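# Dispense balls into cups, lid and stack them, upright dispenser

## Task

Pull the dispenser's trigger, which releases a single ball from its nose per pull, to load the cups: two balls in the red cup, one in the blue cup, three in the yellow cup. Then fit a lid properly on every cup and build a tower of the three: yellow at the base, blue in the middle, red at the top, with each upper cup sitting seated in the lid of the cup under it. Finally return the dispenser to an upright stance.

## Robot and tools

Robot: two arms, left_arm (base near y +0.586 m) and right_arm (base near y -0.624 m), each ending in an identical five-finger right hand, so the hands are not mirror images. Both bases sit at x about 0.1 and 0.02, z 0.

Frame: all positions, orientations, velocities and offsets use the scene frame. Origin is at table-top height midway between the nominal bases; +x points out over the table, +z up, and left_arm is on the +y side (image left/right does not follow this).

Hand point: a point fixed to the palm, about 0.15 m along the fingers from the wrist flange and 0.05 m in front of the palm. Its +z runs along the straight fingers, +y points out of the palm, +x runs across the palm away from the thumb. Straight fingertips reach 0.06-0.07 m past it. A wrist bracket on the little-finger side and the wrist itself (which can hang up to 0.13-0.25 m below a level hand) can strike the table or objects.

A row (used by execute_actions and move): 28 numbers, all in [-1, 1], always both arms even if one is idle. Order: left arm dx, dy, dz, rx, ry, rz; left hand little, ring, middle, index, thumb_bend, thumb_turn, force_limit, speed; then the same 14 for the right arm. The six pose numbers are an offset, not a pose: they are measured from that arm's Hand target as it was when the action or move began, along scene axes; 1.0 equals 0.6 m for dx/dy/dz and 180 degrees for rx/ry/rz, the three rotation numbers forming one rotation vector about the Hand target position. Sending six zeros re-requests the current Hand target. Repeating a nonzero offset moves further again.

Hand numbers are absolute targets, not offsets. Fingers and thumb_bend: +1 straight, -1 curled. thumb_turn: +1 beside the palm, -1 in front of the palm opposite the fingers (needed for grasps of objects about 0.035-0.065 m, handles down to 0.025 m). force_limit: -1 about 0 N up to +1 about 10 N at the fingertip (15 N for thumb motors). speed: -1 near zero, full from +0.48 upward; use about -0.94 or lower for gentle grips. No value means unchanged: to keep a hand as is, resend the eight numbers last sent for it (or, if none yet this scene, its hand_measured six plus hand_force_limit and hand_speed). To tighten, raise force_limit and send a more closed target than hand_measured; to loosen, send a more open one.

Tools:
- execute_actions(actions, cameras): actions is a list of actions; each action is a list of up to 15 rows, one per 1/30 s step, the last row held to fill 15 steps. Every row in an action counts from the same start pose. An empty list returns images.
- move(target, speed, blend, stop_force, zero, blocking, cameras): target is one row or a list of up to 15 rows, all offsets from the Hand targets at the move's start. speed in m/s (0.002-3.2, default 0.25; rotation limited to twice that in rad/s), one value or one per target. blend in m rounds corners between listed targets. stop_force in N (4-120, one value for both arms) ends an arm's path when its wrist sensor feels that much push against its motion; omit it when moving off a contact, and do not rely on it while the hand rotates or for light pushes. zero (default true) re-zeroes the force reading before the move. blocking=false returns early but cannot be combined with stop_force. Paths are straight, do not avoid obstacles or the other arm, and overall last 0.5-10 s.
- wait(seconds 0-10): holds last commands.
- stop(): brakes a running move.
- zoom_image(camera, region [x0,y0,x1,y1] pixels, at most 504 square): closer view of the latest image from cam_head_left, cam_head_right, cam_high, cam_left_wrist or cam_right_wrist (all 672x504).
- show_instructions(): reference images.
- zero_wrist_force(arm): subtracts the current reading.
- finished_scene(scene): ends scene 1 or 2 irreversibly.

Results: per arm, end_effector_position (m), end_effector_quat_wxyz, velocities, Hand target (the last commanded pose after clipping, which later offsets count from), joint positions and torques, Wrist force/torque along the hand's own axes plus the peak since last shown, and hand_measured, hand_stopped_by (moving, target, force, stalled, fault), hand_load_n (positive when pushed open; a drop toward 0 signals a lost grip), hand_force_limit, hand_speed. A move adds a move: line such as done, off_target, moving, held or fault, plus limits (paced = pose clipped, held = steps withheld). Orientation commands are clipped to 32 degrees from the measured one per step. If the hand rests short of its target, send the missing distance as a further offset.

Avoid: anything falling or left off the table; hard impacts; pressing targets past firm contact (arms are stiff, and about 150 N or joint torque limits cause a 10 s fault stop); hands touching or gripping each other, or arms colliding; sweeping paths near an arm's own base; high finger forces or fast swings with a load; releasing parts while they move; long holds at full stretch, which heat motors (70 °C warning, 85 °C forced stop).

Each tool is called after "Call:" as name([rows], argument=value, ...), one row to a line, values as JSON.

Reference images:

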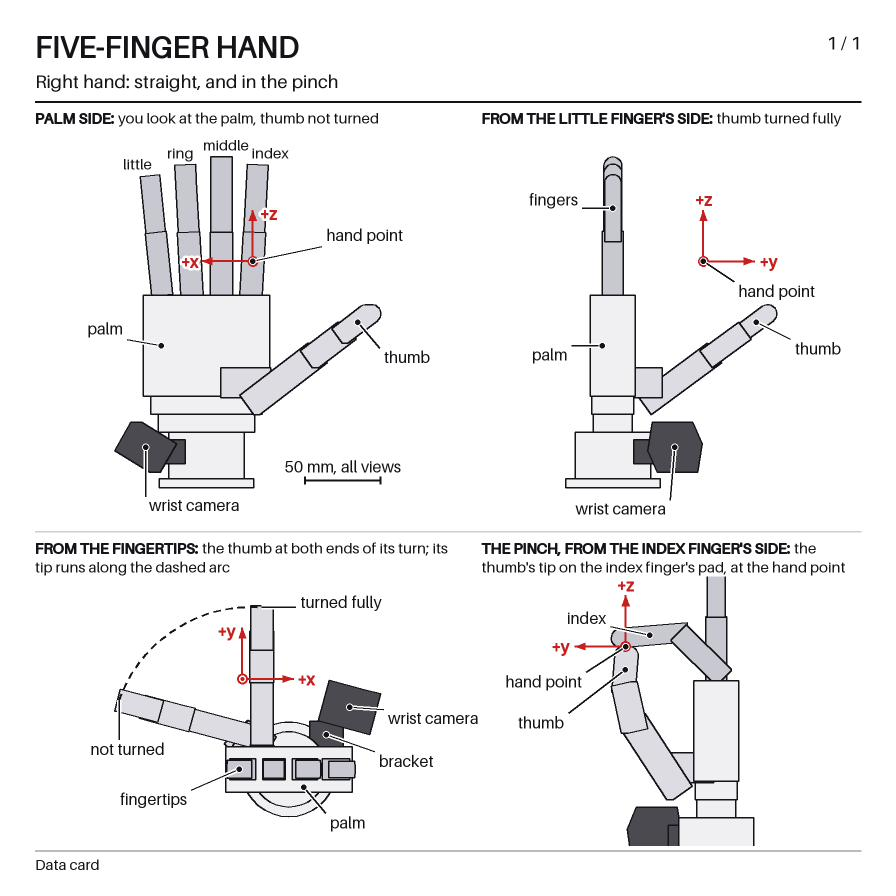

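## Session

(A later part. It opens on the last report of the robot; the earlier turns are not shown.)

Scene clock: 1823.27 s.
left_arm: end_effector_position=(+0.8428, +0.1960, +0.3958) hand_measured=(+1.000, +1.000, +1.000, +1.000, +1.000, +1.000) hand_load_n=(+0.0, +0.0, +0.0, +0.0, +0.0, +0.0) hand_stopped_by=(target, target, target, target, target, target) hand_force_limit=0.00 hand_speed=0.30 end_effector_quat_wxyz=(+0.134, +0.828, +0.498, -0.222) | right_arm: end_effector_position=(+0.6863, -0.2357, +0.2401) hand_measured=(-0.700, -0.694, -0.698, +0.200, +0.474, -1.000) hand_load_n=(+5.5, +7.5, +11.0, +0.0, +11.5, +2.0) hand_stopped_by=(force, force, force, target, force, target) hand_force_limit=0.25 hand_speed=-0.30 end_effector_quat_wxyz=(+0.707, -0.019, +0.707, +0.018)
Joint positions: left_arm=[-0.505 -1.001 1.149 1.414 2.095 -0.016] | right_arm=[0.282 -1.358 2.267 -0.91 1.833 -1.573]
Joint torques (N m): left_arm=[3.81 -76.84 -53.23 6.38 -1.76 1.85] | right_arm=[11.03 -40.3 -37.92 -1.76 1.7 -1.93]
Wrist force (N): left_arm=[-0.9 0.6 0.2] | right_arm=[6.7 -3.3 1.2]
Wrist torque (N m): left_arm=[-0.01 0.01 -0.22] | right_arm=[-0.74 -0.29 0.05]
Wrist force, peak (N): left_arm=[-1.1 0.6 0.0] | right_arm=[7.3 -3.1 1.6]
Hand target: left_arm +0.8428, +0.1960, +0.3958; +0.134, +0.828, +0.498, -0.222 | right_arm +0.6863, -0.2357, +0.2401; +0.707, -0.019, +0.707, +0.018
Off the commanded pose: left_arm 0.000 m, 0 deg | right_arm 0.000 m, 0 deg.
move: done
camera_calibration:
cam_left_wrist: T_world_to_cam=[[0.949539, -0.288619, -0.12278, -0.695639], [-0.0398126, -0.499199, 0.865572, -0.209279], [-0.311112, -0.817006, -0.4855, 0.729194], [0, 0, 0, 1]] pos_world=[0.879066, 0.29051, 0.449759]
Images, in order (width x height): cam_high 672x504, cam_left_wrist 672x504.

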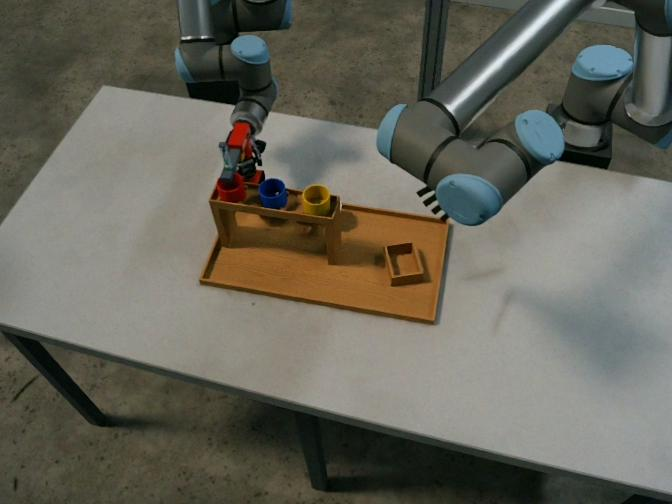

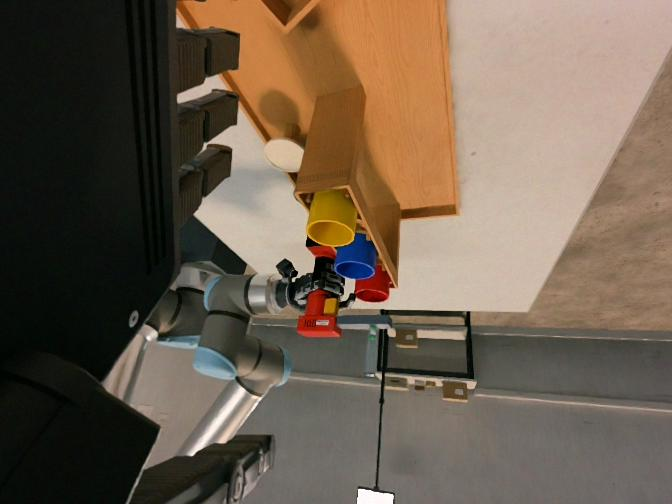

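Call:
move(target=[0,0,0,0,0,0,1,1,1,1,1,1,0,0.3,0,0,0,0,0,0,-0.9,-0.9,-0.9,-0.58,-0.9,-1,0.25,-0.5])

Call:
move(target=[0,0,0,0,0,0,1,1,1,1,1,1,0,0.3,0,0,0,0,0,0,-0.9,-0.9,-0.9,0.2,-0.9,-1,0.25,-0.3], cameras=["cam_left_wrist","cam_high"])

Call:
zoom_image(camera="cam_left_wrist", region=[290, 260, 410, 350])

Call:
zoom_image(camera="cam_high", region=[205, 135, 265, 195])

Scene clock: 1829.77 s.
left_arm: end_effector_position=(+0.8428, +0.1960, +0.3958) hand_measured=(+1.000, +1.000, +1.000, +1.000, +1.000, +1.000) hand_load_n=(+0.0, +0.0, +0.0, +0.0, +0.0, +0.0) hand_stopped_by=(target, target, target, target, target, target) hand_force_limit=0.00 hand_speed=0.30 end_effector_quat_wxyz=(+0.134, +0.828, +0.498, -0.222) | right_arm: end_effector_position=(+0.6863, -0.2357, +0.2401) hand_measured=(-0.700, -0.694, -0.698, -0.578, +0.474, -1.000) hand_load_n=(+5.5, +7.5, +11.5, +5.5, +11.5, +2.0) hand_stopped_by=(force, force, force, target, force, target) hand_force_limit=0.25 hand_speed=-0.50 end_effector_quat_wxyz=(+0.707, -0.019, +0.707, +0.018)
Joint positions: left_arm=[-0.505 -1.001 1.149 1.414 2.095 -0.016] | right_arm=[0.282 -1.358 2.267 -0.91 1.833 -1.573]
Joint torques (N m): left_arm=[6 -76.73 -53.75 6.17 -1.77 2.03] | right_arm=[9.99 -43.72 -36.25 -3.14 1.58 -0.26]
Wrist force (N): left_arm=[-0.7 0.5 0.1] | right_arm=[6.6 -3.2 1.3]
Wrist torque (N m): left_arm=[-0.03 -0.02 -0.21] | right_arm=[-0.73 -0.27 0.04]
Wrist force, peak (N): left_arm=[-1.2 0.5 0.0] | right_arm=[7.3 -3.2 1.3]
Hand target: left_arm +0.8428, +0.1960, +0.3958; +0.134, +0.828, +0.498, -0.222 | right_arm +0.6863, -0.2357, +0.2401; +0.707, -0.019, +0.707, +0.018
Off the commanded pose: left_arm 0.000 m, 0 deg | right_arm 0.000 m, 0 deg.
move: done

Scene clock: 1830.47 s.
left_arm: end_effector_position=(+0.8428, +0.1960, +0.3958) hand_measured=(+1.000, +1.000, +1.000, +1.000, +1.000, +1.000) hand_load_n=(+0.0, +0.0, +0.0, +0.0, +0.0, +0.0) hand_stopped_by=(target, target, target, target, target, target) hand_force_limit=0.00 hand_speed=0.30 end_effector_quat_wxyz=(+0.134, +0.828, +0.498, -0.222) | right_arm: end_effector_position=(+0.6863, -0.2357, +0.2401) hand_measured=(-0.700, -0.694, -0.698, +0.200, +0.474, -1.000) hand_load_n=(+5.5, +7.5, +11.0, +0.0, +11.0, +2.0) hand_stopped_by=(force, force, force, target, force, target) hand_force_limit=0.25 hand_speed=-0.30 end_effector_quat_wxyz=(+0.707, -0.019, +0.707, +0.018)
Joint positions: left_arm=[-0.505 -1.001 1.149 1.414 2.095 -0.016] | right_arm=[0.282 -1.358 2.267 -0.91 1.833 -1.573]
Joint torques (N m): left_arm=[4.55 -76.12 -52.55 6.42 -1.83 2.13] | right_arm=[11.59 -41.73 -37.85 -3.11 1.46 -0.23]
Wrist force (N): left_arm=[-0.6 0.5 0.0] | right_arm=[6.8 -3.3 1.3]
Wrist torque (N m): left_arm=[-0.03 -0.03 -0.20] | right_arm=[-0.74 -0.31 0.06]
Wrist force, peak (N): left_arm=[-0.8 0.6 -0.4] | right_arm=[7.3 -3.1 1.3]
Hand target: left_arm +0.8428, +0.1960, +0.3958; +0.134, +0.828, +0.498, -0.222 | right_arm +0.6863, -0.2357, +0.2401; +0.707, -0.019, +0.707, +0.018
Off the commanded pose: left_arm 0.000 m, 0 deg | right_arm 0.000 m, 0 deg.
move: done
camera_calibration:
cam_left_wrist: T_world_to_cam=[[0.949539, -0.288619, -0.12278, -0.695639], [-0.0398126, -0.499199, 0.865572, -0.209279], [-0.311112, -0.817006, -0.4855, 0.729194], [0, 0, 0, 1]] pos_world=[0.879066, 0.29051, 0.449759]
Images, in order (width x height): cam_high 672x504, cam_left_wrist 672x504.

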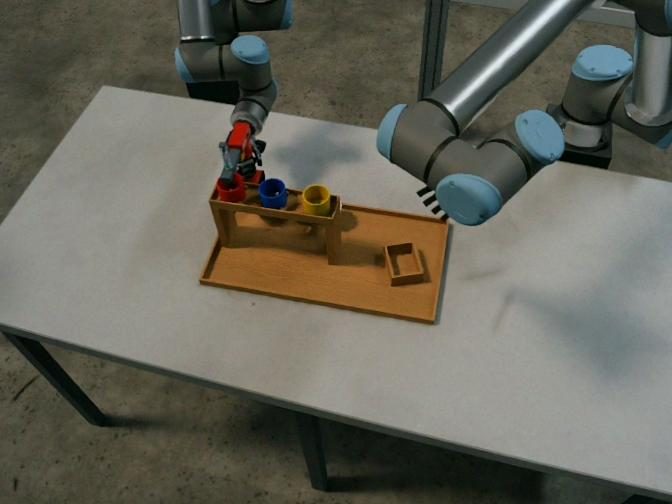

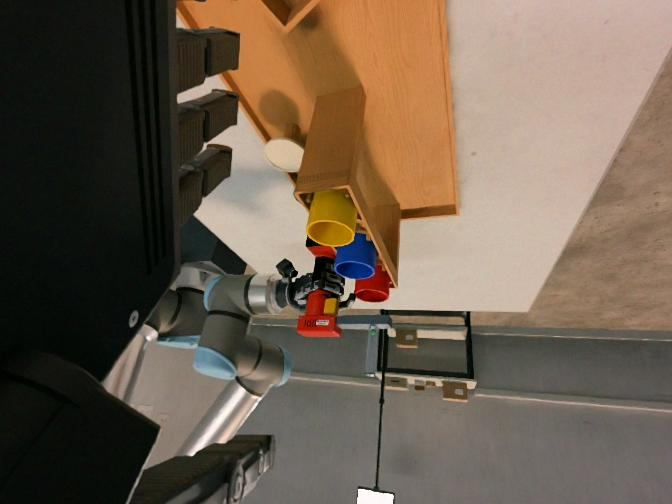

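Scaled by 4.200 from the camera's 672x504 image, which has a finer 960x720 frame.

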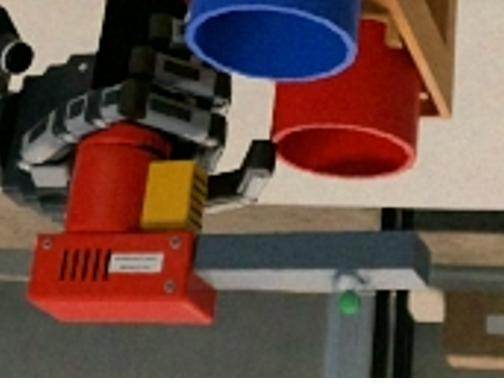

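Scaled by 8.400 from the camera's 672x504 image, which has a finer 960x720 frame.

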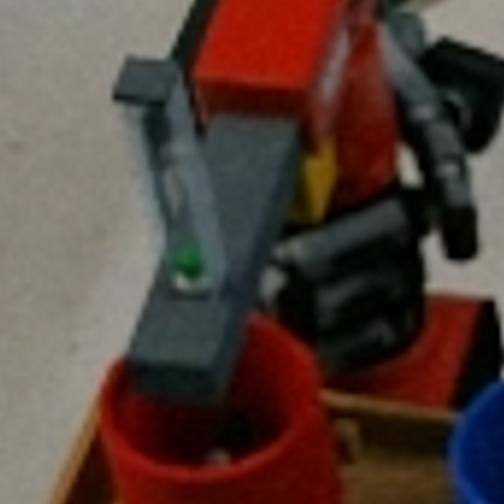

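Call:
move([
  [0,0,0,0,0,0,1,1,1,1,1,1,0,0.3,0,0,0.2667,0,0,0,-0.9,-0.9,-0.9,0.2,-0.9,-1,0.25,-0.3],
  [-0.29,0.293,-0.28,-0.0679,0.0051,0.2664,1,1,1,1,1,1,0,0.3,0,0,0.2667,0,0,0,-0.9,-0.9,-0.9,0.2,-0.9,-1,0.25,-0.3],
  [-0.29,0.293,-0.28,-0.0679,0.0051,0.2664,1,1,1,1,1,1,0,0.3,0.1155,0.7257,0.2667,0,0,0.0983,-0.9,-0.9,-0.9,0.2,-0.9,-1,0.25,-0.3],
  [-0.29,0.293,-0.28,-0.0679,0.0051,0.2664,1,1,1,1,1,1,0,0.3,0.1155,0.7257,-0.0468,0,0,0.0983,-0.9,-0.9,-0.9,0.2,-0.9,-1,0.25,-0.3],
], speed=[0.25,0.3,0.25,0.2], blend=[0,0,0.02,0], cameras=["cam_head_left","cam_high","cam_left_wrist"])

Call:
zoom_image(camera="cam_left_wrist", region=[250, 70, 420, 240])

Call:
zoom_image(camera="cam_high", region=[340, 160, 460, 300])

Scene clock: 1856.27 s.
left_arm: end_effector_position=(+0.6688, +0.3718, +0.2278) hand_measured=(+1.000, +1.000, +1.000, +1.000, +1.000, +1.000) hand_load_n=(+0.0, +0.0, +0.0, +0.0, +0.0, +0.0) hand_stopped_by=(target, target, target, target, target, target) hand_force_limit=0.00 hand_speed=0.30 end_effector_quat_wxyz=(+0.293, +0.534, +0.766, -0.205) | right_arm: end_effector_position=(+0.7556, +0.1997, +0.2121) hand_measured=(-0.700, -0.694, -0.698, +0.200, +0.474, -1.000) hand_load_n=(+5.5, +7.5, +11.0, +0.0, +11.0, +2.0) hand_stopped_by=(force, force, force, target, force, target) hand_force_limit=0.25 hand_speed=-0.30 end_effector_quat_wxyz=(+0.696, -0.128, +0.695, +0.127)
Joint positions: left_arm=[-0.509 -1.514 2.107 0.381 2.024 -0.999] | right_arm=[0.684 -0.9 1.581 -0.682 1.926 -1.573]
Joint torques (N m): left_arm=[-15.67 -48.43 -22.7 -0.5 -2.34 -1.67] | right_arm=[10.74 -87.93 -31.95 -5.17 -2.83 -3.17]
Wrist force (N): left_arm=[-0.7 0.6 0.3] | right_arm=[6.0 -3.3 1.1]
Wrist torque (N m): left_arm=[-0.02 -0.08 0.10] | right_arm=[-0.72 -0.19 -0.02]
Wrist force, peak (N): left_arm=[-1.4 1.7 -0.4] | right_arm=[9.2 -2.9 1.3]
Hand target: left_arm +0.6688, +0.3718, +0.2278; +0.293, +0.534, +0.766, -0.205 | right_arm +0.7556, +0.1998, +0.2120; +0.696, -0.128, +0.695, +0.127
Off the commanded pose: left_arm 0.000 m, 0 deg | right_arm 0.000 m, 0 deg.
move: done
camera_calibration:
cam_left_wrist: T_world_to_cam=[[0.85867, 0.486655, -0.160788, -0.719102], [0.281502, -0.18565, 0.94143, -0.331785], [0.428301, -0.85364, -0.296407, 0.21318], [0, 0, 0, 1]] pos_world=[0.619564, 0.470338, 0.259917]
Images, in order (width x height): cam_head_left 672x504, cam_high 672x504, cam_left_wrist 672x504.

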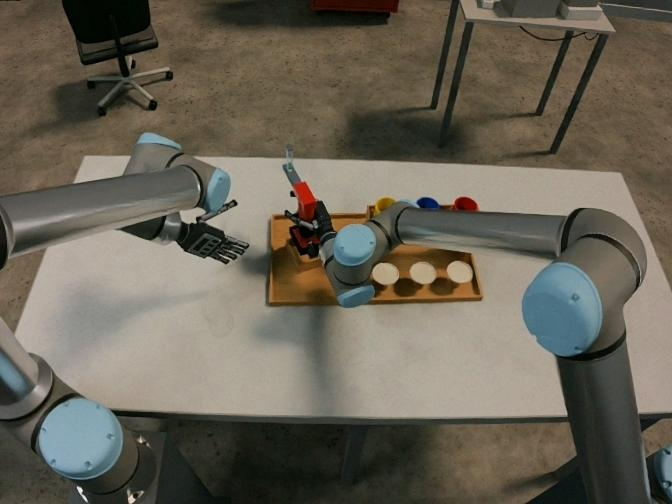

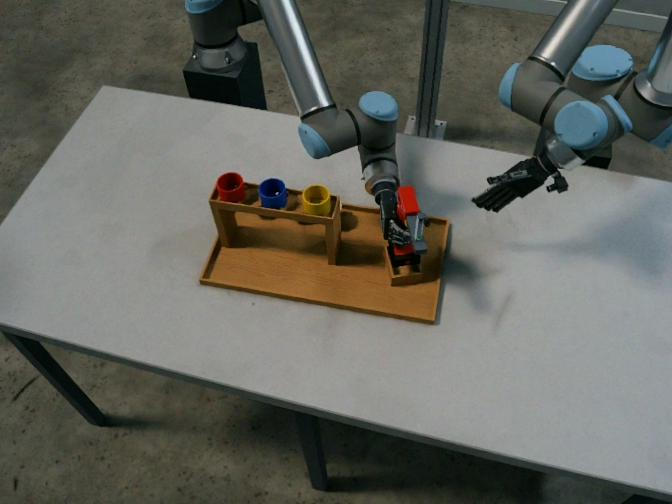

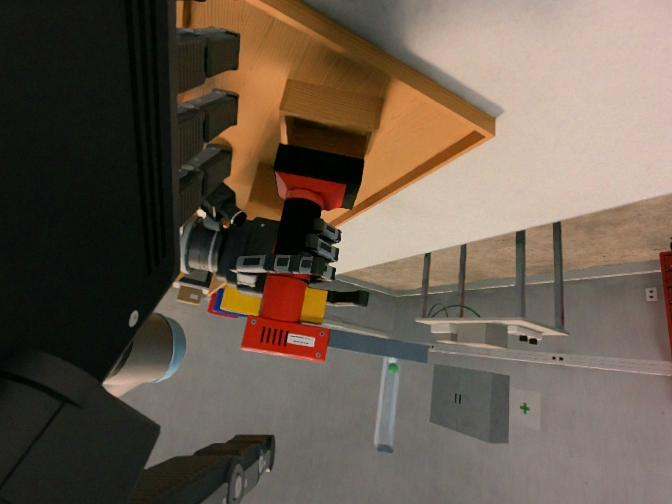

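Scaled by 2.965 from the camera's 672x504 image, which has a finer 960x720 frame.

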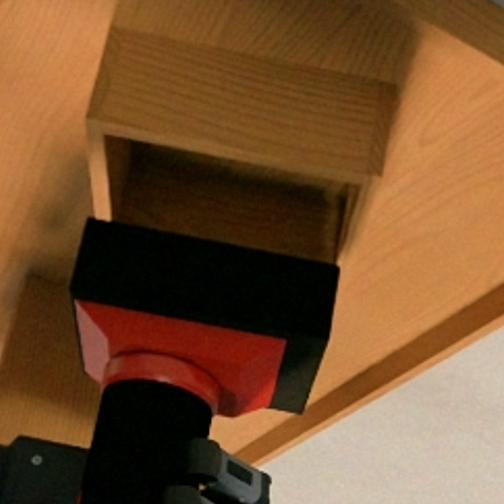

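Scaled by 3.600 from the camera's 672x504 image, which has a finer 960x720 frame.

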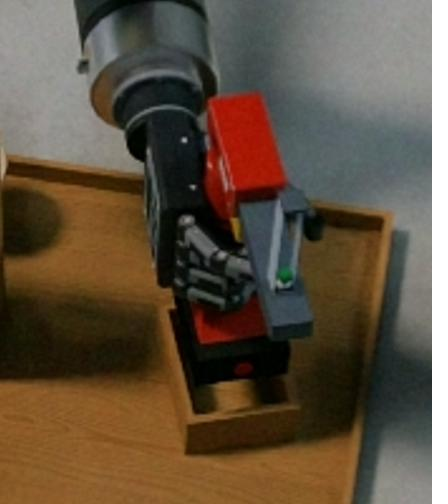

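Call:
move(target=[0,0,0,0,0,0,1,1,1,1,1,1,0,0.3,0,0,-0.0275,0,0,0,-0.9,-0.9,-0.9,0.2,-0.9,-1,0.25,-0.3], speed=0.1, cameras=["cam_head_left","cam_high","cam_left_wrist"])

Call:
zoom_image(camera="cam_left_wrist", region=[250, 70, 420, 240])

Call:
zoom_image(camera="cam_high", region=[370, 220, 440, 290])

Scene clock: 1923.17 s.
left_arm: end_effector_position=(+0.6688, +0.3718, +0.2278) hand_measured=(+1.000, +1.000, +1.000, +1.000, +1.000, +1.000) hand_load_n=(-0.5, +0.0, +0.0, +0.0, +0.0, +0.0) hand_stopped_by=(target, target, target, target, target, target) hand_force_limit=0.00 hand_speed=0.30 end_effector_quat_wxyz=(+0.293, +0.534, +0.766, -0.205) | right_arm: end_effector_position=(+0.7556, +0.1998, +0.1956) hand_measured=(-0.700, -0.694, -0.698, +0.200, +0.474, -1.000) hand_load_n=(+5.5, +7.5, +11.5, +0.0, +11.5, +2.5) hand_stopped_by=(force, force, force, target, force, target) hand_force_limit=0.25 hand_speed=-0.30 end_effector_quat_wxyz=(+0.696, -0.128, +0.695, +0.127)
Joint positions: left_arm=[-0.509 -1.514 2.107 0.381 2.024 -0.999] | right_arm=[0.684 -0.883 1.586 -0.704 1.926 -1.573]
Joint torques (N m): left_arm=[-16.58 -48.71 -22.8 -0.12 -1.93 -1.75] | right_arm=[12.93 -87.88 -31.99 -6.07 -2.64 -2.57]
Wrist force (N): left_arm=[-0.9 1.0 0.1] | right_arm=[6.3 -3.4 1.0]
Wrist torque (N m): left_arm=[0.04 -0.04 0.10] | right_arm=[-0.72 -0.24 0.03]
Wrist force, peak (N): left_arm=[-0.9 1.0 0.2] | right_arm=[7.0 -3.3 0.6]
Hand target: left_arm +0.6688, +0.3718, +0.2278; +0.293, +0.534, +0.766, -0.205 | right_arm +0.7556, +0.1998, +0.1955; +0.696, -0.128, +0.695, +0.127
Off the commanded pose: left_arm 0.000 m, 0 deg | right_arm 0.000 m, 0 deg.
move: done
camera_calibration:
cam_left_wrist: T_world_to_cam=[[0.85867, 0.486655, -0.160788, -0.719102], [0.281502, -0.18565, 0.94143, -0.331785], [0.428301, -0.85364, -0.296407, 0.21318], [0, 0, 0, 1]] pos_world=[0.619564, 0.470338, 0.259917]
Images, in order (width x height): cam_head_left 672x504, cam_high 672x504, cam_left_wrist 672x504.

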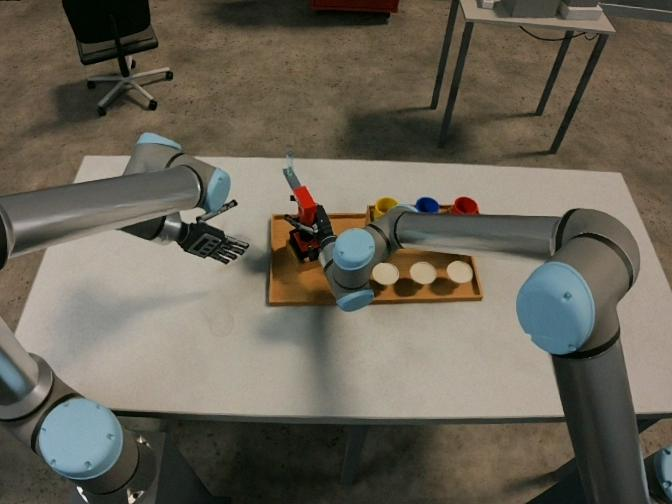

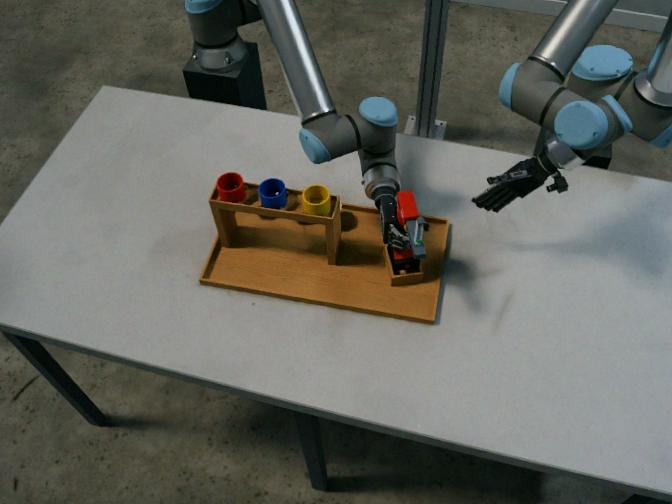

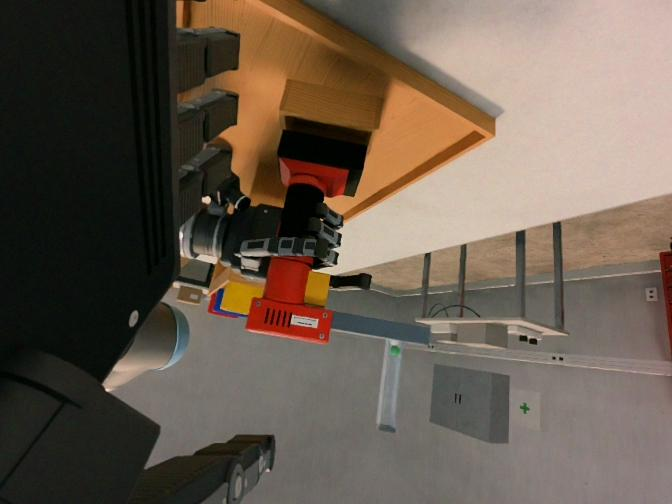

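Scaled by 2.965 from the camera's 672x504 image, which has a finer 960x720 frame.

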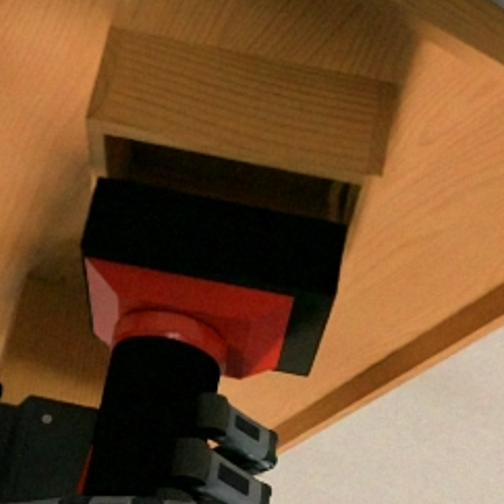

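Scaled by 7.200 from the camera's 672x504 image, which has a finer 960x720 frame.

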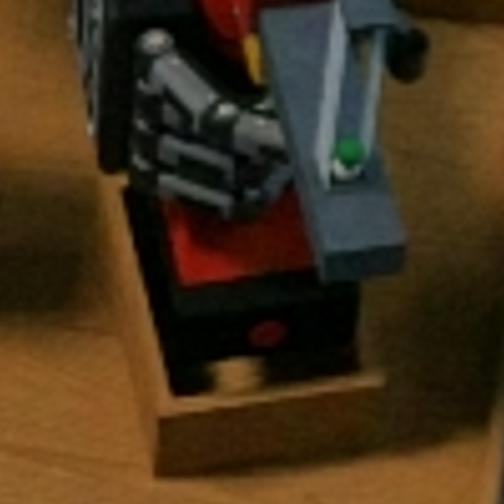

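Call:
move(target=[0,0,0,0,0,0,1,1,1,1,1,1,0,0.3,0,0,-0.0875,0,0,0,-0.9,-0.9,-0.9,0.2,-0.9,-1,0.25,-0.3], speed=0.025, stop_force=5, cameras=["cam_high","cam_left_wrist"])

Call:
zoom_image(camera="cam_left_wrist", region=[250, 70, 420, 240])

Call:
zoom_image(camera="cam_high", region=[370, 220, 440, 290])

Scene clock: 1935.53 s.
left_arm: end_effector_position=(+0.6688, +0.3718, +0.2278) hand_measured=(+1.000, +1.000, +1.000, +1.000, +1.000, +1.000) hand_load_n=(+0.0, +0.0, +0.0, +0.0, +0.0, +0.0) hand_stopped_by=(target, target, target, target, target, target) hand_force_limit=0.00 hand_speed=0.30 end_effector_quat_wxyz=(+0.293, +0.534, +0.766, -0.205) | right_arm: end_effector_position=(+0.7555, +0.1998, +0.1816) hand_measured=(-0.700, -0.694, -0.698, +0.200, +0.474, -1.000) hand_load_n=(+5.0, +6.0, +10.5, +0.0, +12.0, +3.0) hand_stopped_by=(force, force, force, target, force, target) hand_force_limit=0.25 hand_speed=-0.30 end_effector_quat_wxyz=(+0.696, -0.128, +0.695, +0.127)
Joint positions: left_arm=[-0.509 -1.514 2.107 0.381 2.024 -0.999] | right_arm=[0.684 -0.868 1.59 -0.723 1.926 -1.573]
Joint torques (N m): left_arm=[-15.93 -49.58 -23.15 -0.11 -2.31 -1.64] | right_arm=[-1.27 -107.6 -40.56 -1.84 1.28 -2.34]
Wrist force (N): left_arm=[-0.5 0.3 0.3] | right_arm=[6.6 -3.4 0.4]
Wrist torque (N m): left_arm=[-0.07 -0.10 0.10] | right_arm=[-0.69 -0.32 0.07]
Wrist force, peak (N): left_arm=[-1.2 0.9 0.1] | right_arm=[-12.7 -1.2 -3.1]
Hand target: left_arm +0.6688, +0.3718, +0.2278; +0.293, +0.534, +0.766, -0.205 | right_arm +0.7556, +0.1998, +0.1817; +0.696, -0.128, +0.695, +0.127 (not the last commanded pose)
Off the commanded pose: left_arm 0.000 m, 0 deg | right_arm 0.039 m, 0 deg.
move: contact (right_arm)
camera_calibration:
cam_left_wrist: T_world_to_cam=[[0.85867, 0.486655, -0.160788, -0.719102], [0.281502, -0.18565, 0.94143, -0.331785], [0.428301, -0.85364, -0.296407, 0.21318], [0, 0, 0, 1]] pos_world=[0.619564, 0.470338, 0.259917]
Images, in order (width x height): cam_high 672x504, cam_left_wrist 672x504.

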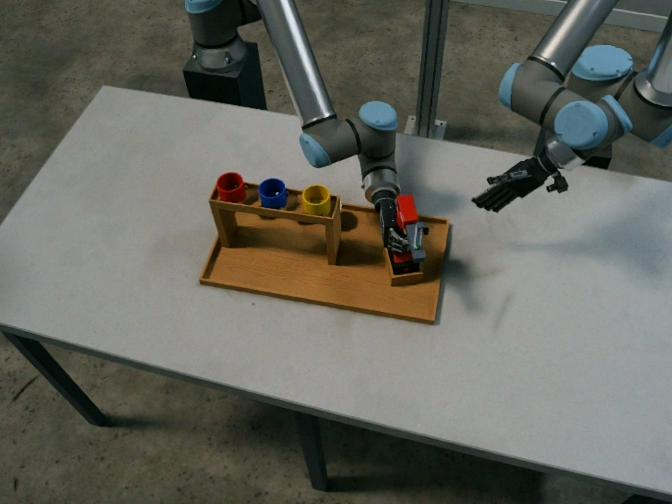

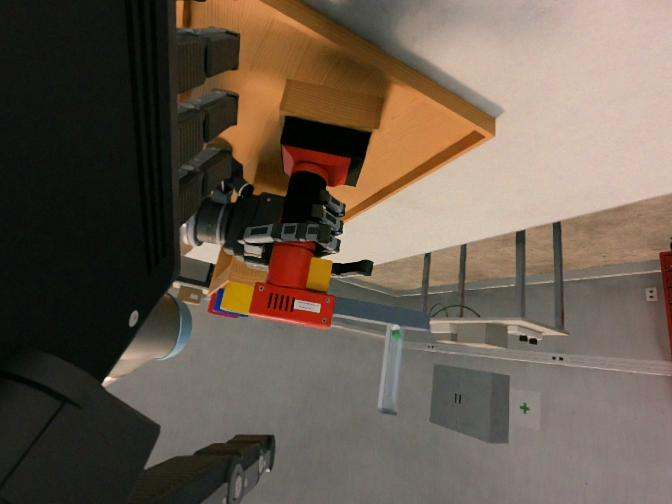

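Scaled by 2.965 from the camera's 672x504 image, which has a finer 960x720 frame.

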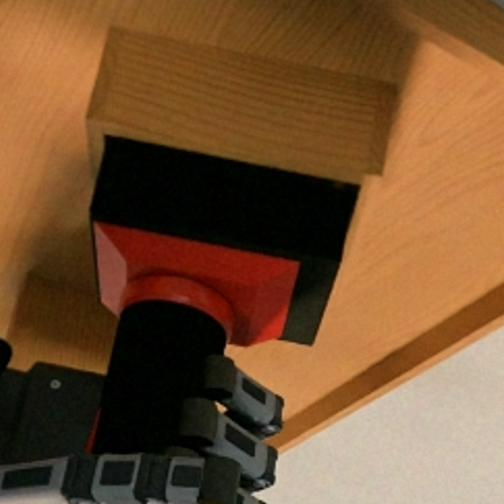

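Scaled by 7.200 from the camera's 672x504 image, which has a finer 960x720 frame.

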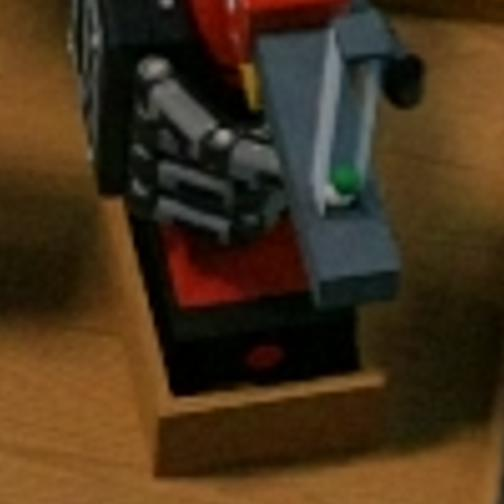

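Call:
move([
  [0,0,0,0,0,0,1,1,1,1,1,1,0,0.3,0,0,0.006,0,0,0,-0.9,-0.9,-0.9,0.2,-0.9,-1,0.25,-0.3],
  [0,0,0,0,0,0,1,1,1,1,1,1,0,0.3,0.0035,-0.0003,0.006,0,0,-0.0078,-0.9,-0.9,-0.9,0.2,-0.9,-1,0.25,-0.3],
  [0,0,0,0,0,0,1,1,1,1,1,1,0,0.3,0.0035,-0.0003,0.0015,0,0,-0.0078,-0.9,-0.9,-0.9,0.2,-0.9,-1,0.25,-0.3],
], speed=0.03, cameras=["cam_high","cam_left_wrist"])

Call:
zoom_image(camera="cam_left_wrist", region=[270, 90, 390, 180])

Call:
zoom_image(camera="cam_high", region=[370, 220, 440, 290])

Scene clock: 1955.70 s.
left_arm: end_effector_position=(+0.6688, +0.3718, +0.2278) hand_measured=(+1.000, +1.000, +1.000, +1.000, +1.000, +1.000) hand_load_n=(+0.0, +0.5, +0.0, +0.0, +0.0, +0.0) hand_stopped_by=(target, target, target, target, target, target) hand_force_limit=0.00 hand_speed=0.30 end_effector_quat_wxyz=(+0.293, +0.534, +0.766, -0.205) | right_arm: end_effector_position=(+0.7577, +0.1996, +0.1828) hand_measured=(-0.700, -0.694, -0.698, +0.200, +0.474, -1.000) hand_load_n=(+4.5, +6.5, +10.5, +0.0, +11.5, +3.0) hand_stopped_by=(force, force, force, target, force, target) hand_force_limit=0.25 hand_speed=-0.30 end_effector_quat_wxyz=(+0.697, -0.119, +0.697, +0.118)
Joint positions: left_arm=[-0.509 -1.514 2.107 0.381 2.024 -0.999] | right_arm=[0.69 -0.864 1.581 -0.718 1.957 -1.573]
Joint torques (N m): left_arm=[-15.58 -47.49 -23.43 0 -2.18 -1.54] | right_arm=[11.39 -86.13 -30.31 -5.8 2.4 -2.96]
Wrist force (N): left_arm=[-0.9 0.6 0.0] | right_arm=[6.4 -3.4 0.6]
Wrist torque (N m): left_arm=[-0.02 -0.04 0.09] | right_arm=[-0.73 -0.23 0.04]
Wrist force, peak (N): left_arm=[-0.9 1.0 0.4] | right_arm=[7.0 -3.5 0.5]
Hand target: left_arm +0.6688, +0.3718, +0.2278; +0.293, +0.534, +0.766, -0.205 | right_arm +0.7577, +0.1996, +0.1826; +0.697, -0.119, +0.697, +0.118
Off the commanded pose: left_arm 0.000 m, 0 deg | right_arm 0.000 m, 0 deg.
move: done
camera_calibration:
cam_left_wrist: T_world_to_cam=[[0.85867, 0.486655, -0.160788, -0.719102], [0.281502, -0.18565, 0.94143, -0.331785], [0.428301, -0.85364, -0.296407, 0.21318], [0, 0, 0, 1]] pos_world=[0.619564, 0.470338, 0.259917]
Images, in order (width x height): cam_high 672x504, cam_left_wrist 672x504.

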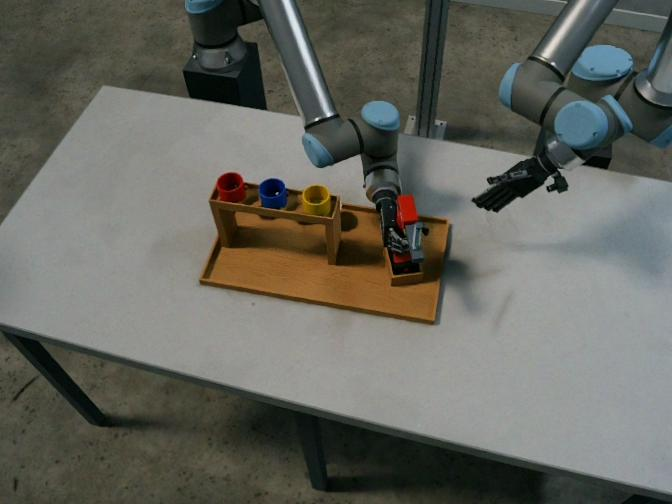

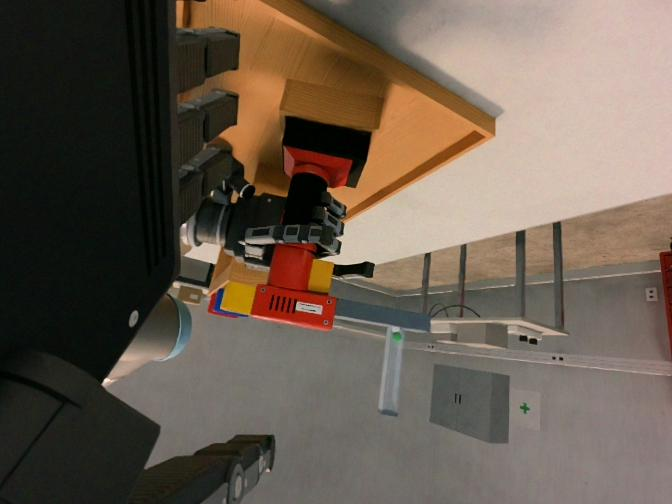

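Scaled by 4.200 from the camera's 672x504 image, which has a finer 960x720 frame.

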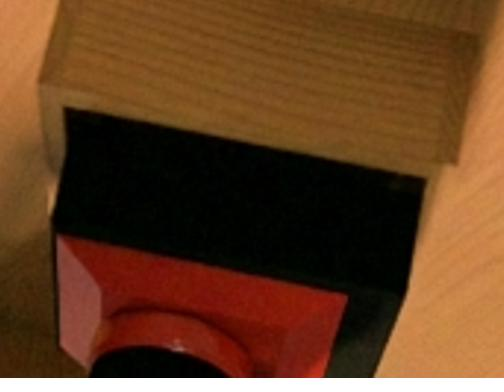

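Scaled by 7.200 from the camera's 672x504 image, which has a finer 960x720 frame.

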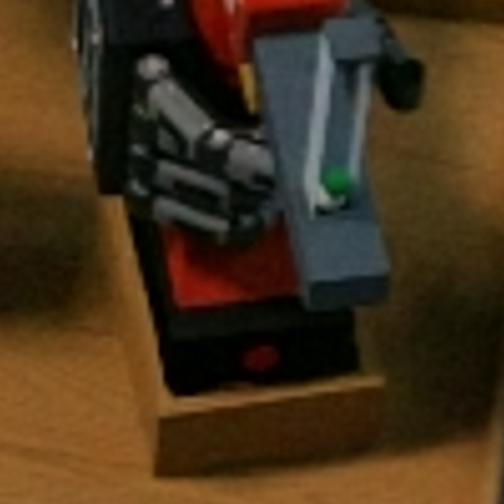

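Call:
zoom_image(camera="cam_left_wrist", region=[272, 96, 322, 136])

Call:
zoom_image(camera="cam_left_wrist", region=[340, 106, 390, 146])

Scaled by 10.080 from the camera's 672x504 image, which has a finer 960x720 frame.

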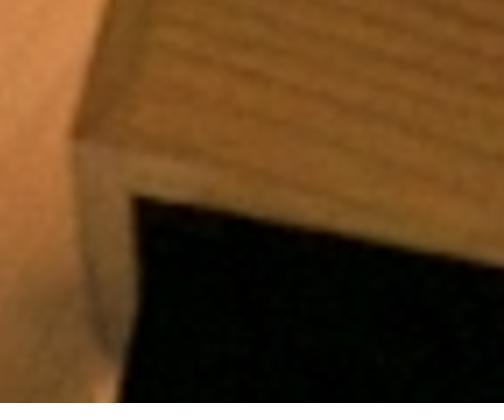

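Scaled by 10.080 from the camera's 672x504 image, which has a finer 960x720 frame.

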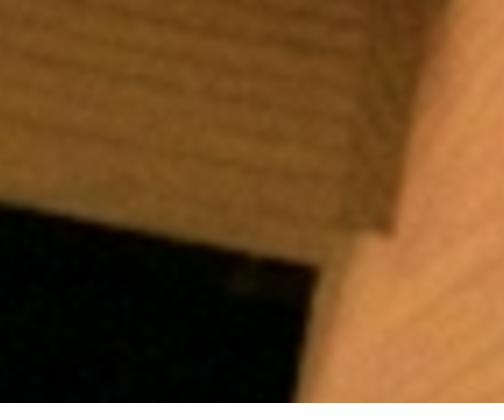

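Call:
zoom_image(camera="cam_high", region=[383, 255, 429, 291])

Scaled by 10.957 from the camera's 672x504 image, which has a finer 960x720 frame.

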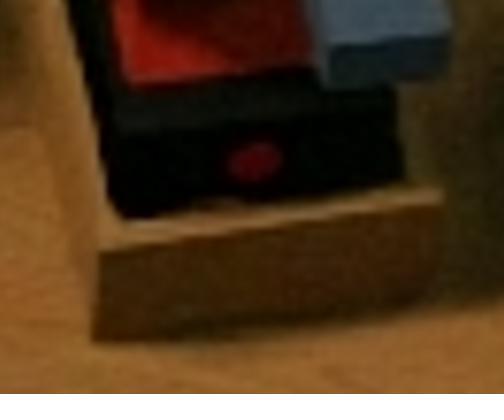

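Call:
execute_actions(actions=[], cameras=["cam_head_left","cam_head_right","cam_left_wrist","cam_high"])

Call:
zoom_image(camera="cam_head_left", region=[275, 215, 345, 285])

Call:
zoom_image(camera="cam_head_right", region=[200, 215, 290, 285])

Scene clock: 2005.20 s.
left_arm: end_effector_position=(+0.6688, +0.3718, +0.2278) hand_measured=(+1.000, +1.000, +1.000, +1.000, +1.000, +1.000) hand_load_n=(+0.0, +0.0, +0.0, +0.0, +0.0, +0.0) hand_stopped_by=(target, target, target, target, target, target) hand_force_limit=0.00 hand_speed=0.30 end_effector_quat_wxyz=(+0.293, +0.534, +0.766, -0.205) | right_arm: end_effector_position=(+0.7577, +0.1996, +0.1826) hand_measured=(-0.700, -0.694, -0.698, +0.200, +0.474, -1.000) hand_load_n=(+4.5, +6.5, +10.5, +0.0, +12.0, +3.0) hand_stopped_by=(force, force, force, target, force, target) hand_force_limit=0.25 hand_speed=-0.30 end_effector_quat_wxyz=(+0.697, -0.119, +0.697, +0.118)
Joint positions: left_arm=[-0.509 -1.514 2.107 0.381 2.024 -0.999] | right_arm=[0.69 -0.864 1.581 -0.718 1.957 -1.573]
Joint velocities: within noise
Joint torques (N m): left_arm=[-17.25 -48.57 -23.07 0.11 -2.31 -1.65] | right_arm=[11 -86.07 -31.72 -5.56 2.64 -3.38]
Motor temperatures (°C): left_arm=[25 33 31 37 34 32] | right_arm=[24 33 37 31 33 31]
Wrist force (N): left_arm=[-0.6 0.6 -0.1] | right_arm=[6.7 -3.5 0.3]
Wrist torque (N m): left_arm=[0.00 -0.09 0.11] | right_arm=[-0.73 -0.27 0.06]
Wrist force, peak (N): left_arm=[-1.1 1.0 0.3] | right_arm=[6.9 -3.7 0.7]
Hand target: left_arm +0.6688, +0.3718, +0.2278; +0.293, +0.534, +0.766, -0.205 | right_arm +0.7577, +0.1996, +0.1826; +0.697, -0.119, +0.697, +0.118
Off the commanded pose: left_arm 0.000 m, 0 deg | right_arm 0.000 m, 0 deg.
camera_calibration:
cam_left_wrist: T_world_to_cam=[[0.85867, 0.486655, -0.160788, -0.719102], [0.281502, -0.18565, 0.94143, -0.331785], [0.428301, -0.85364, -0.296407, 0.21318], [0, 0, 0, 1]] pos_world=[0.619564, 0.470338, 0.259917]
Images, in order (width x height): cam_head_left 672x504, cam_head_right 672x504, cam_high 672x504, cam_left_wrist 672x504.

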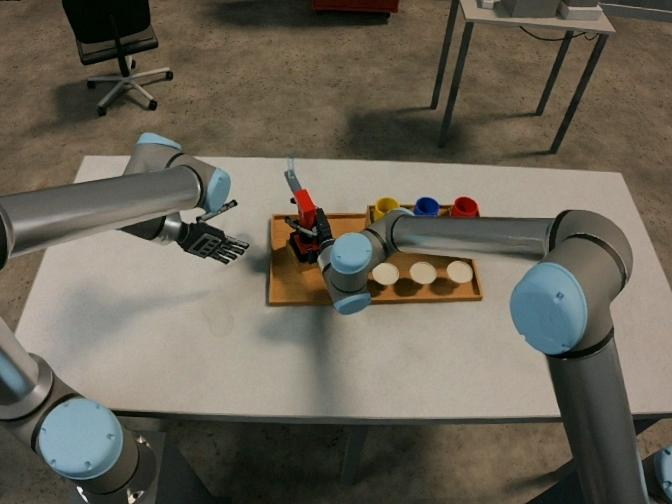

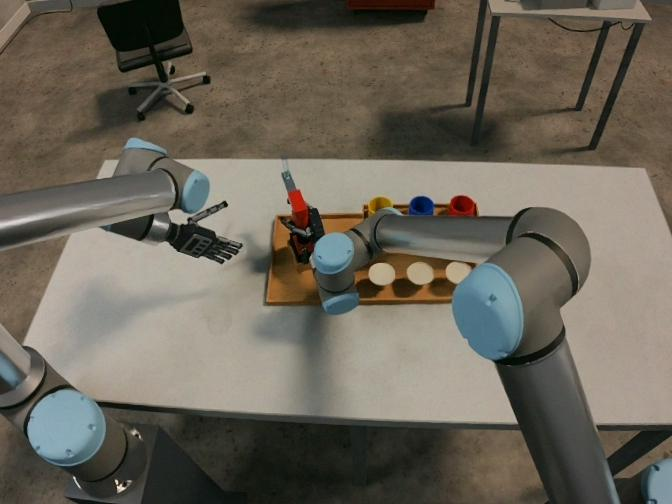

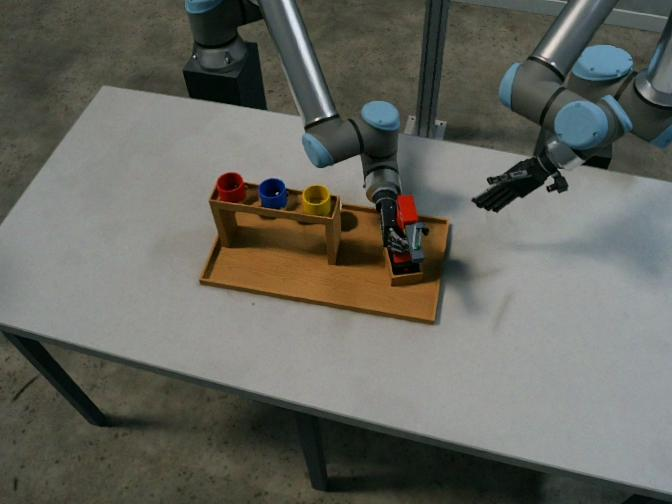

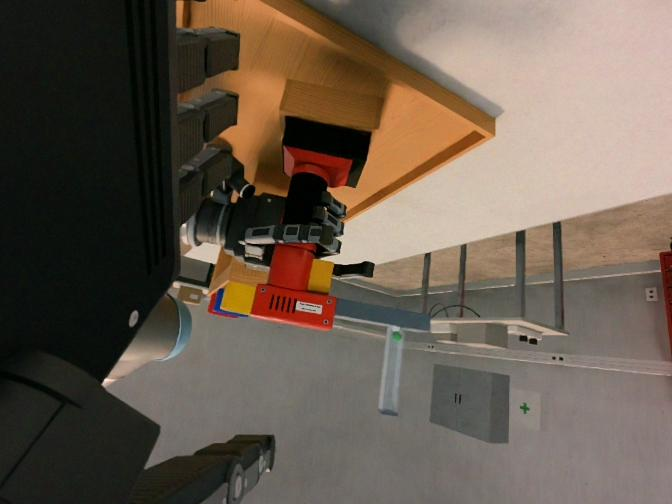

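Scaled by 7.200 from the camera's 672x504 image, which has a finer 960x720 frame.

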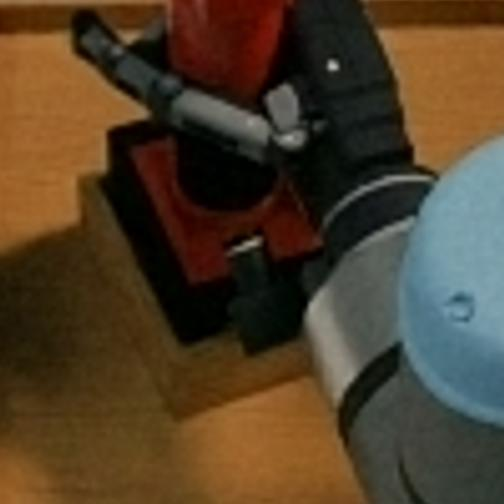

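Scaled by 5.600 from the camera's 672x504 image, which has a finer 960x720 frame.

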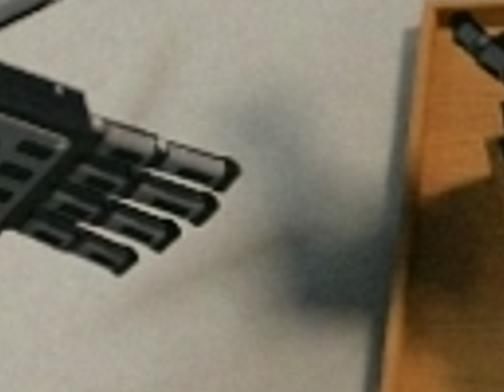

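Call:
move([
  [0,0,0,0,0,0,1,1,1,1,1,1,0,0.3,0.0001,0.0015,0,0,0,0,-0.9,-0.9,-0.9,0.2,-0.9,-1,0.25,-0.3],
  [0,0,0,0,0,0,1,1,1,1,1,1,0,0.3,0.0001,0.0015,-0.066,0,0,0,-0.9,-0.9,-0.9,0.2,-0.9,-1,0.25,-0.3],
], speed=0.02, stop_force=5, cameras=["cam_high","cam_left_wrist"])

Call:
zoom_image(camera="cam_left_wrist", region=[250, 70, 420, 240])

Call:
zoom_image(camera="cam_high", region=[383, 240, 443, 291])

Scene clock: 2019.30 s.
left_arm: end_effector_position=(+0.6688, +0.3718, +0.2278) hand_measured=(+1.000, +1.000, +1.000, +1.000, +1.000, +1.000) hand_load_n=(+0.0, +0.0, +0.0, +0.0, +0.0, +0.0) hand_stopped_by=(target, target, target, target, target, target) hand_force_limit=0.00 hand_speed=0.30 end_effector_quat_wxyz=(+0.293, +0.534, +0.766, -0.205) | right_arm: end_effector_position=(+0.7576, +0.2002, +0.1816) hand_measured=(-0.700, -0.694, -0.698, +0.200, +0.474, -1.000) hand_load_n=(+4.5, +6.0, +10.0, -0.5, +12.0, +3.5) hand_stopped_by=(force, force, force, target, force, target) hand_force_limit=0.25 hand_speed=-0.30 end_effector_quat_wxyz=(+0.697, -0.119, +0.697, +0.118)
Joint positions: left_arm=[-0.509 -1.514 2.107 0.381 2.024 -0.999] | right_arm=[0.691 -0.863 1.58 -0.718 1.957 -1.573]
Joint torques (N m): left_arm=[-14.53 -48.56 -22.94 -0.04 -2.16 -1.8] | right_arm=[-7.48 -104.5 -30.74 -0.38 -2.83 -1.13]
Wrist force (N): left_arm=[-0.5 0.8 0.2] | right_arm=[5.3 -3.6 1.1]
Wrist torque (N m): left_arm=[0.00 -0.10 0.12] | right_arm=[-0.77 -0.36 -0.01]
Wrist force, peak (N): left_arm=[-1.3 0.7 0.3] | right_arm=[-9.4 -7.3 -7.3]
Hand target: left_arm +0.6688, +0.3718, +0.2278; +0.293, +0.534, +0.766, -0.205 | right_arm +0.7576, +0.2002, +0.1816; +0.697, -0.119, +0.697, +0.118 (not the last commanded pose)
Off the commanded pose: left_arm 0.000 m, 0 deg | right_arm 0.039 m, 0 deg.
move: contact (right_arm); path passed 1 of 2 targets
camera_calibration:
cam_left_wrist: T_world_to_cam=[[0.85867, 0.486655, -0.160788, -0.719102], [0.281502, -0.18565, 0.94143, -0.331785], [0.428301, -0.85364, -0.296407, 0.21318], [0, 0, 0, 1]] pos_world=[0.619564, 0.470338, 0.259917]
Images, in order (width x height): cam_high 672x504, cam_left_wrist 672x504.

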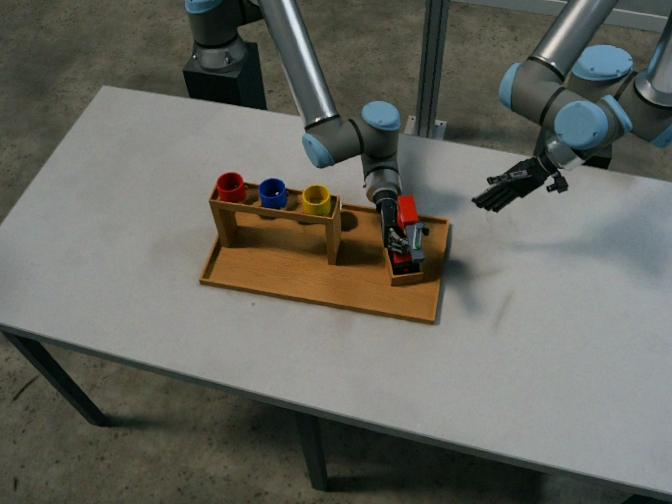

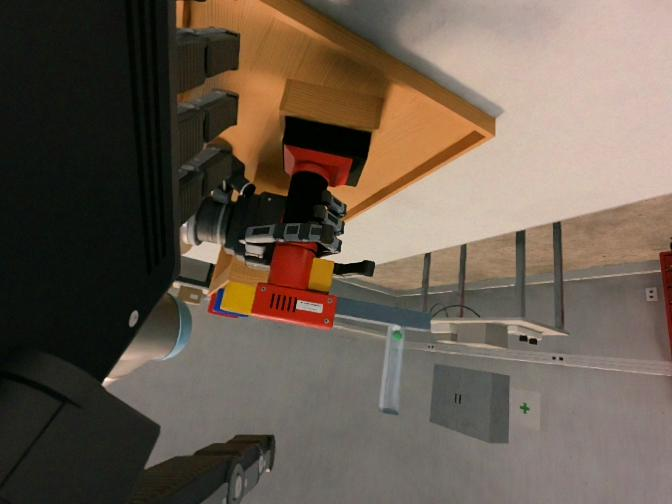

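Scaled by 2.965 from the camera's 672x504 image, which has a finer 960x720 frame.

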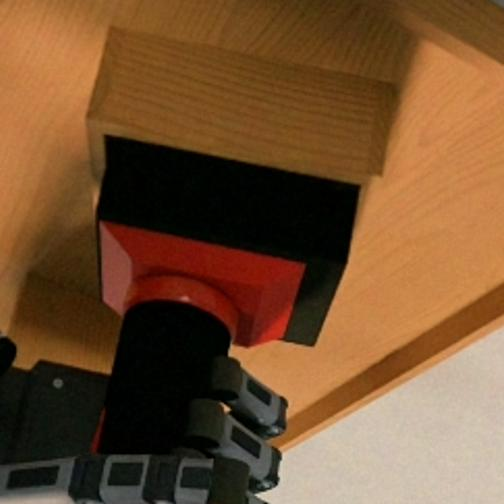

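Scaled by 8.400 from the camera's 672x504 image, which has a finer 960x720 frame.

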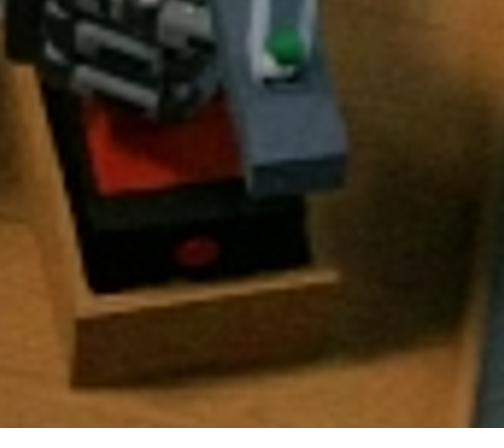

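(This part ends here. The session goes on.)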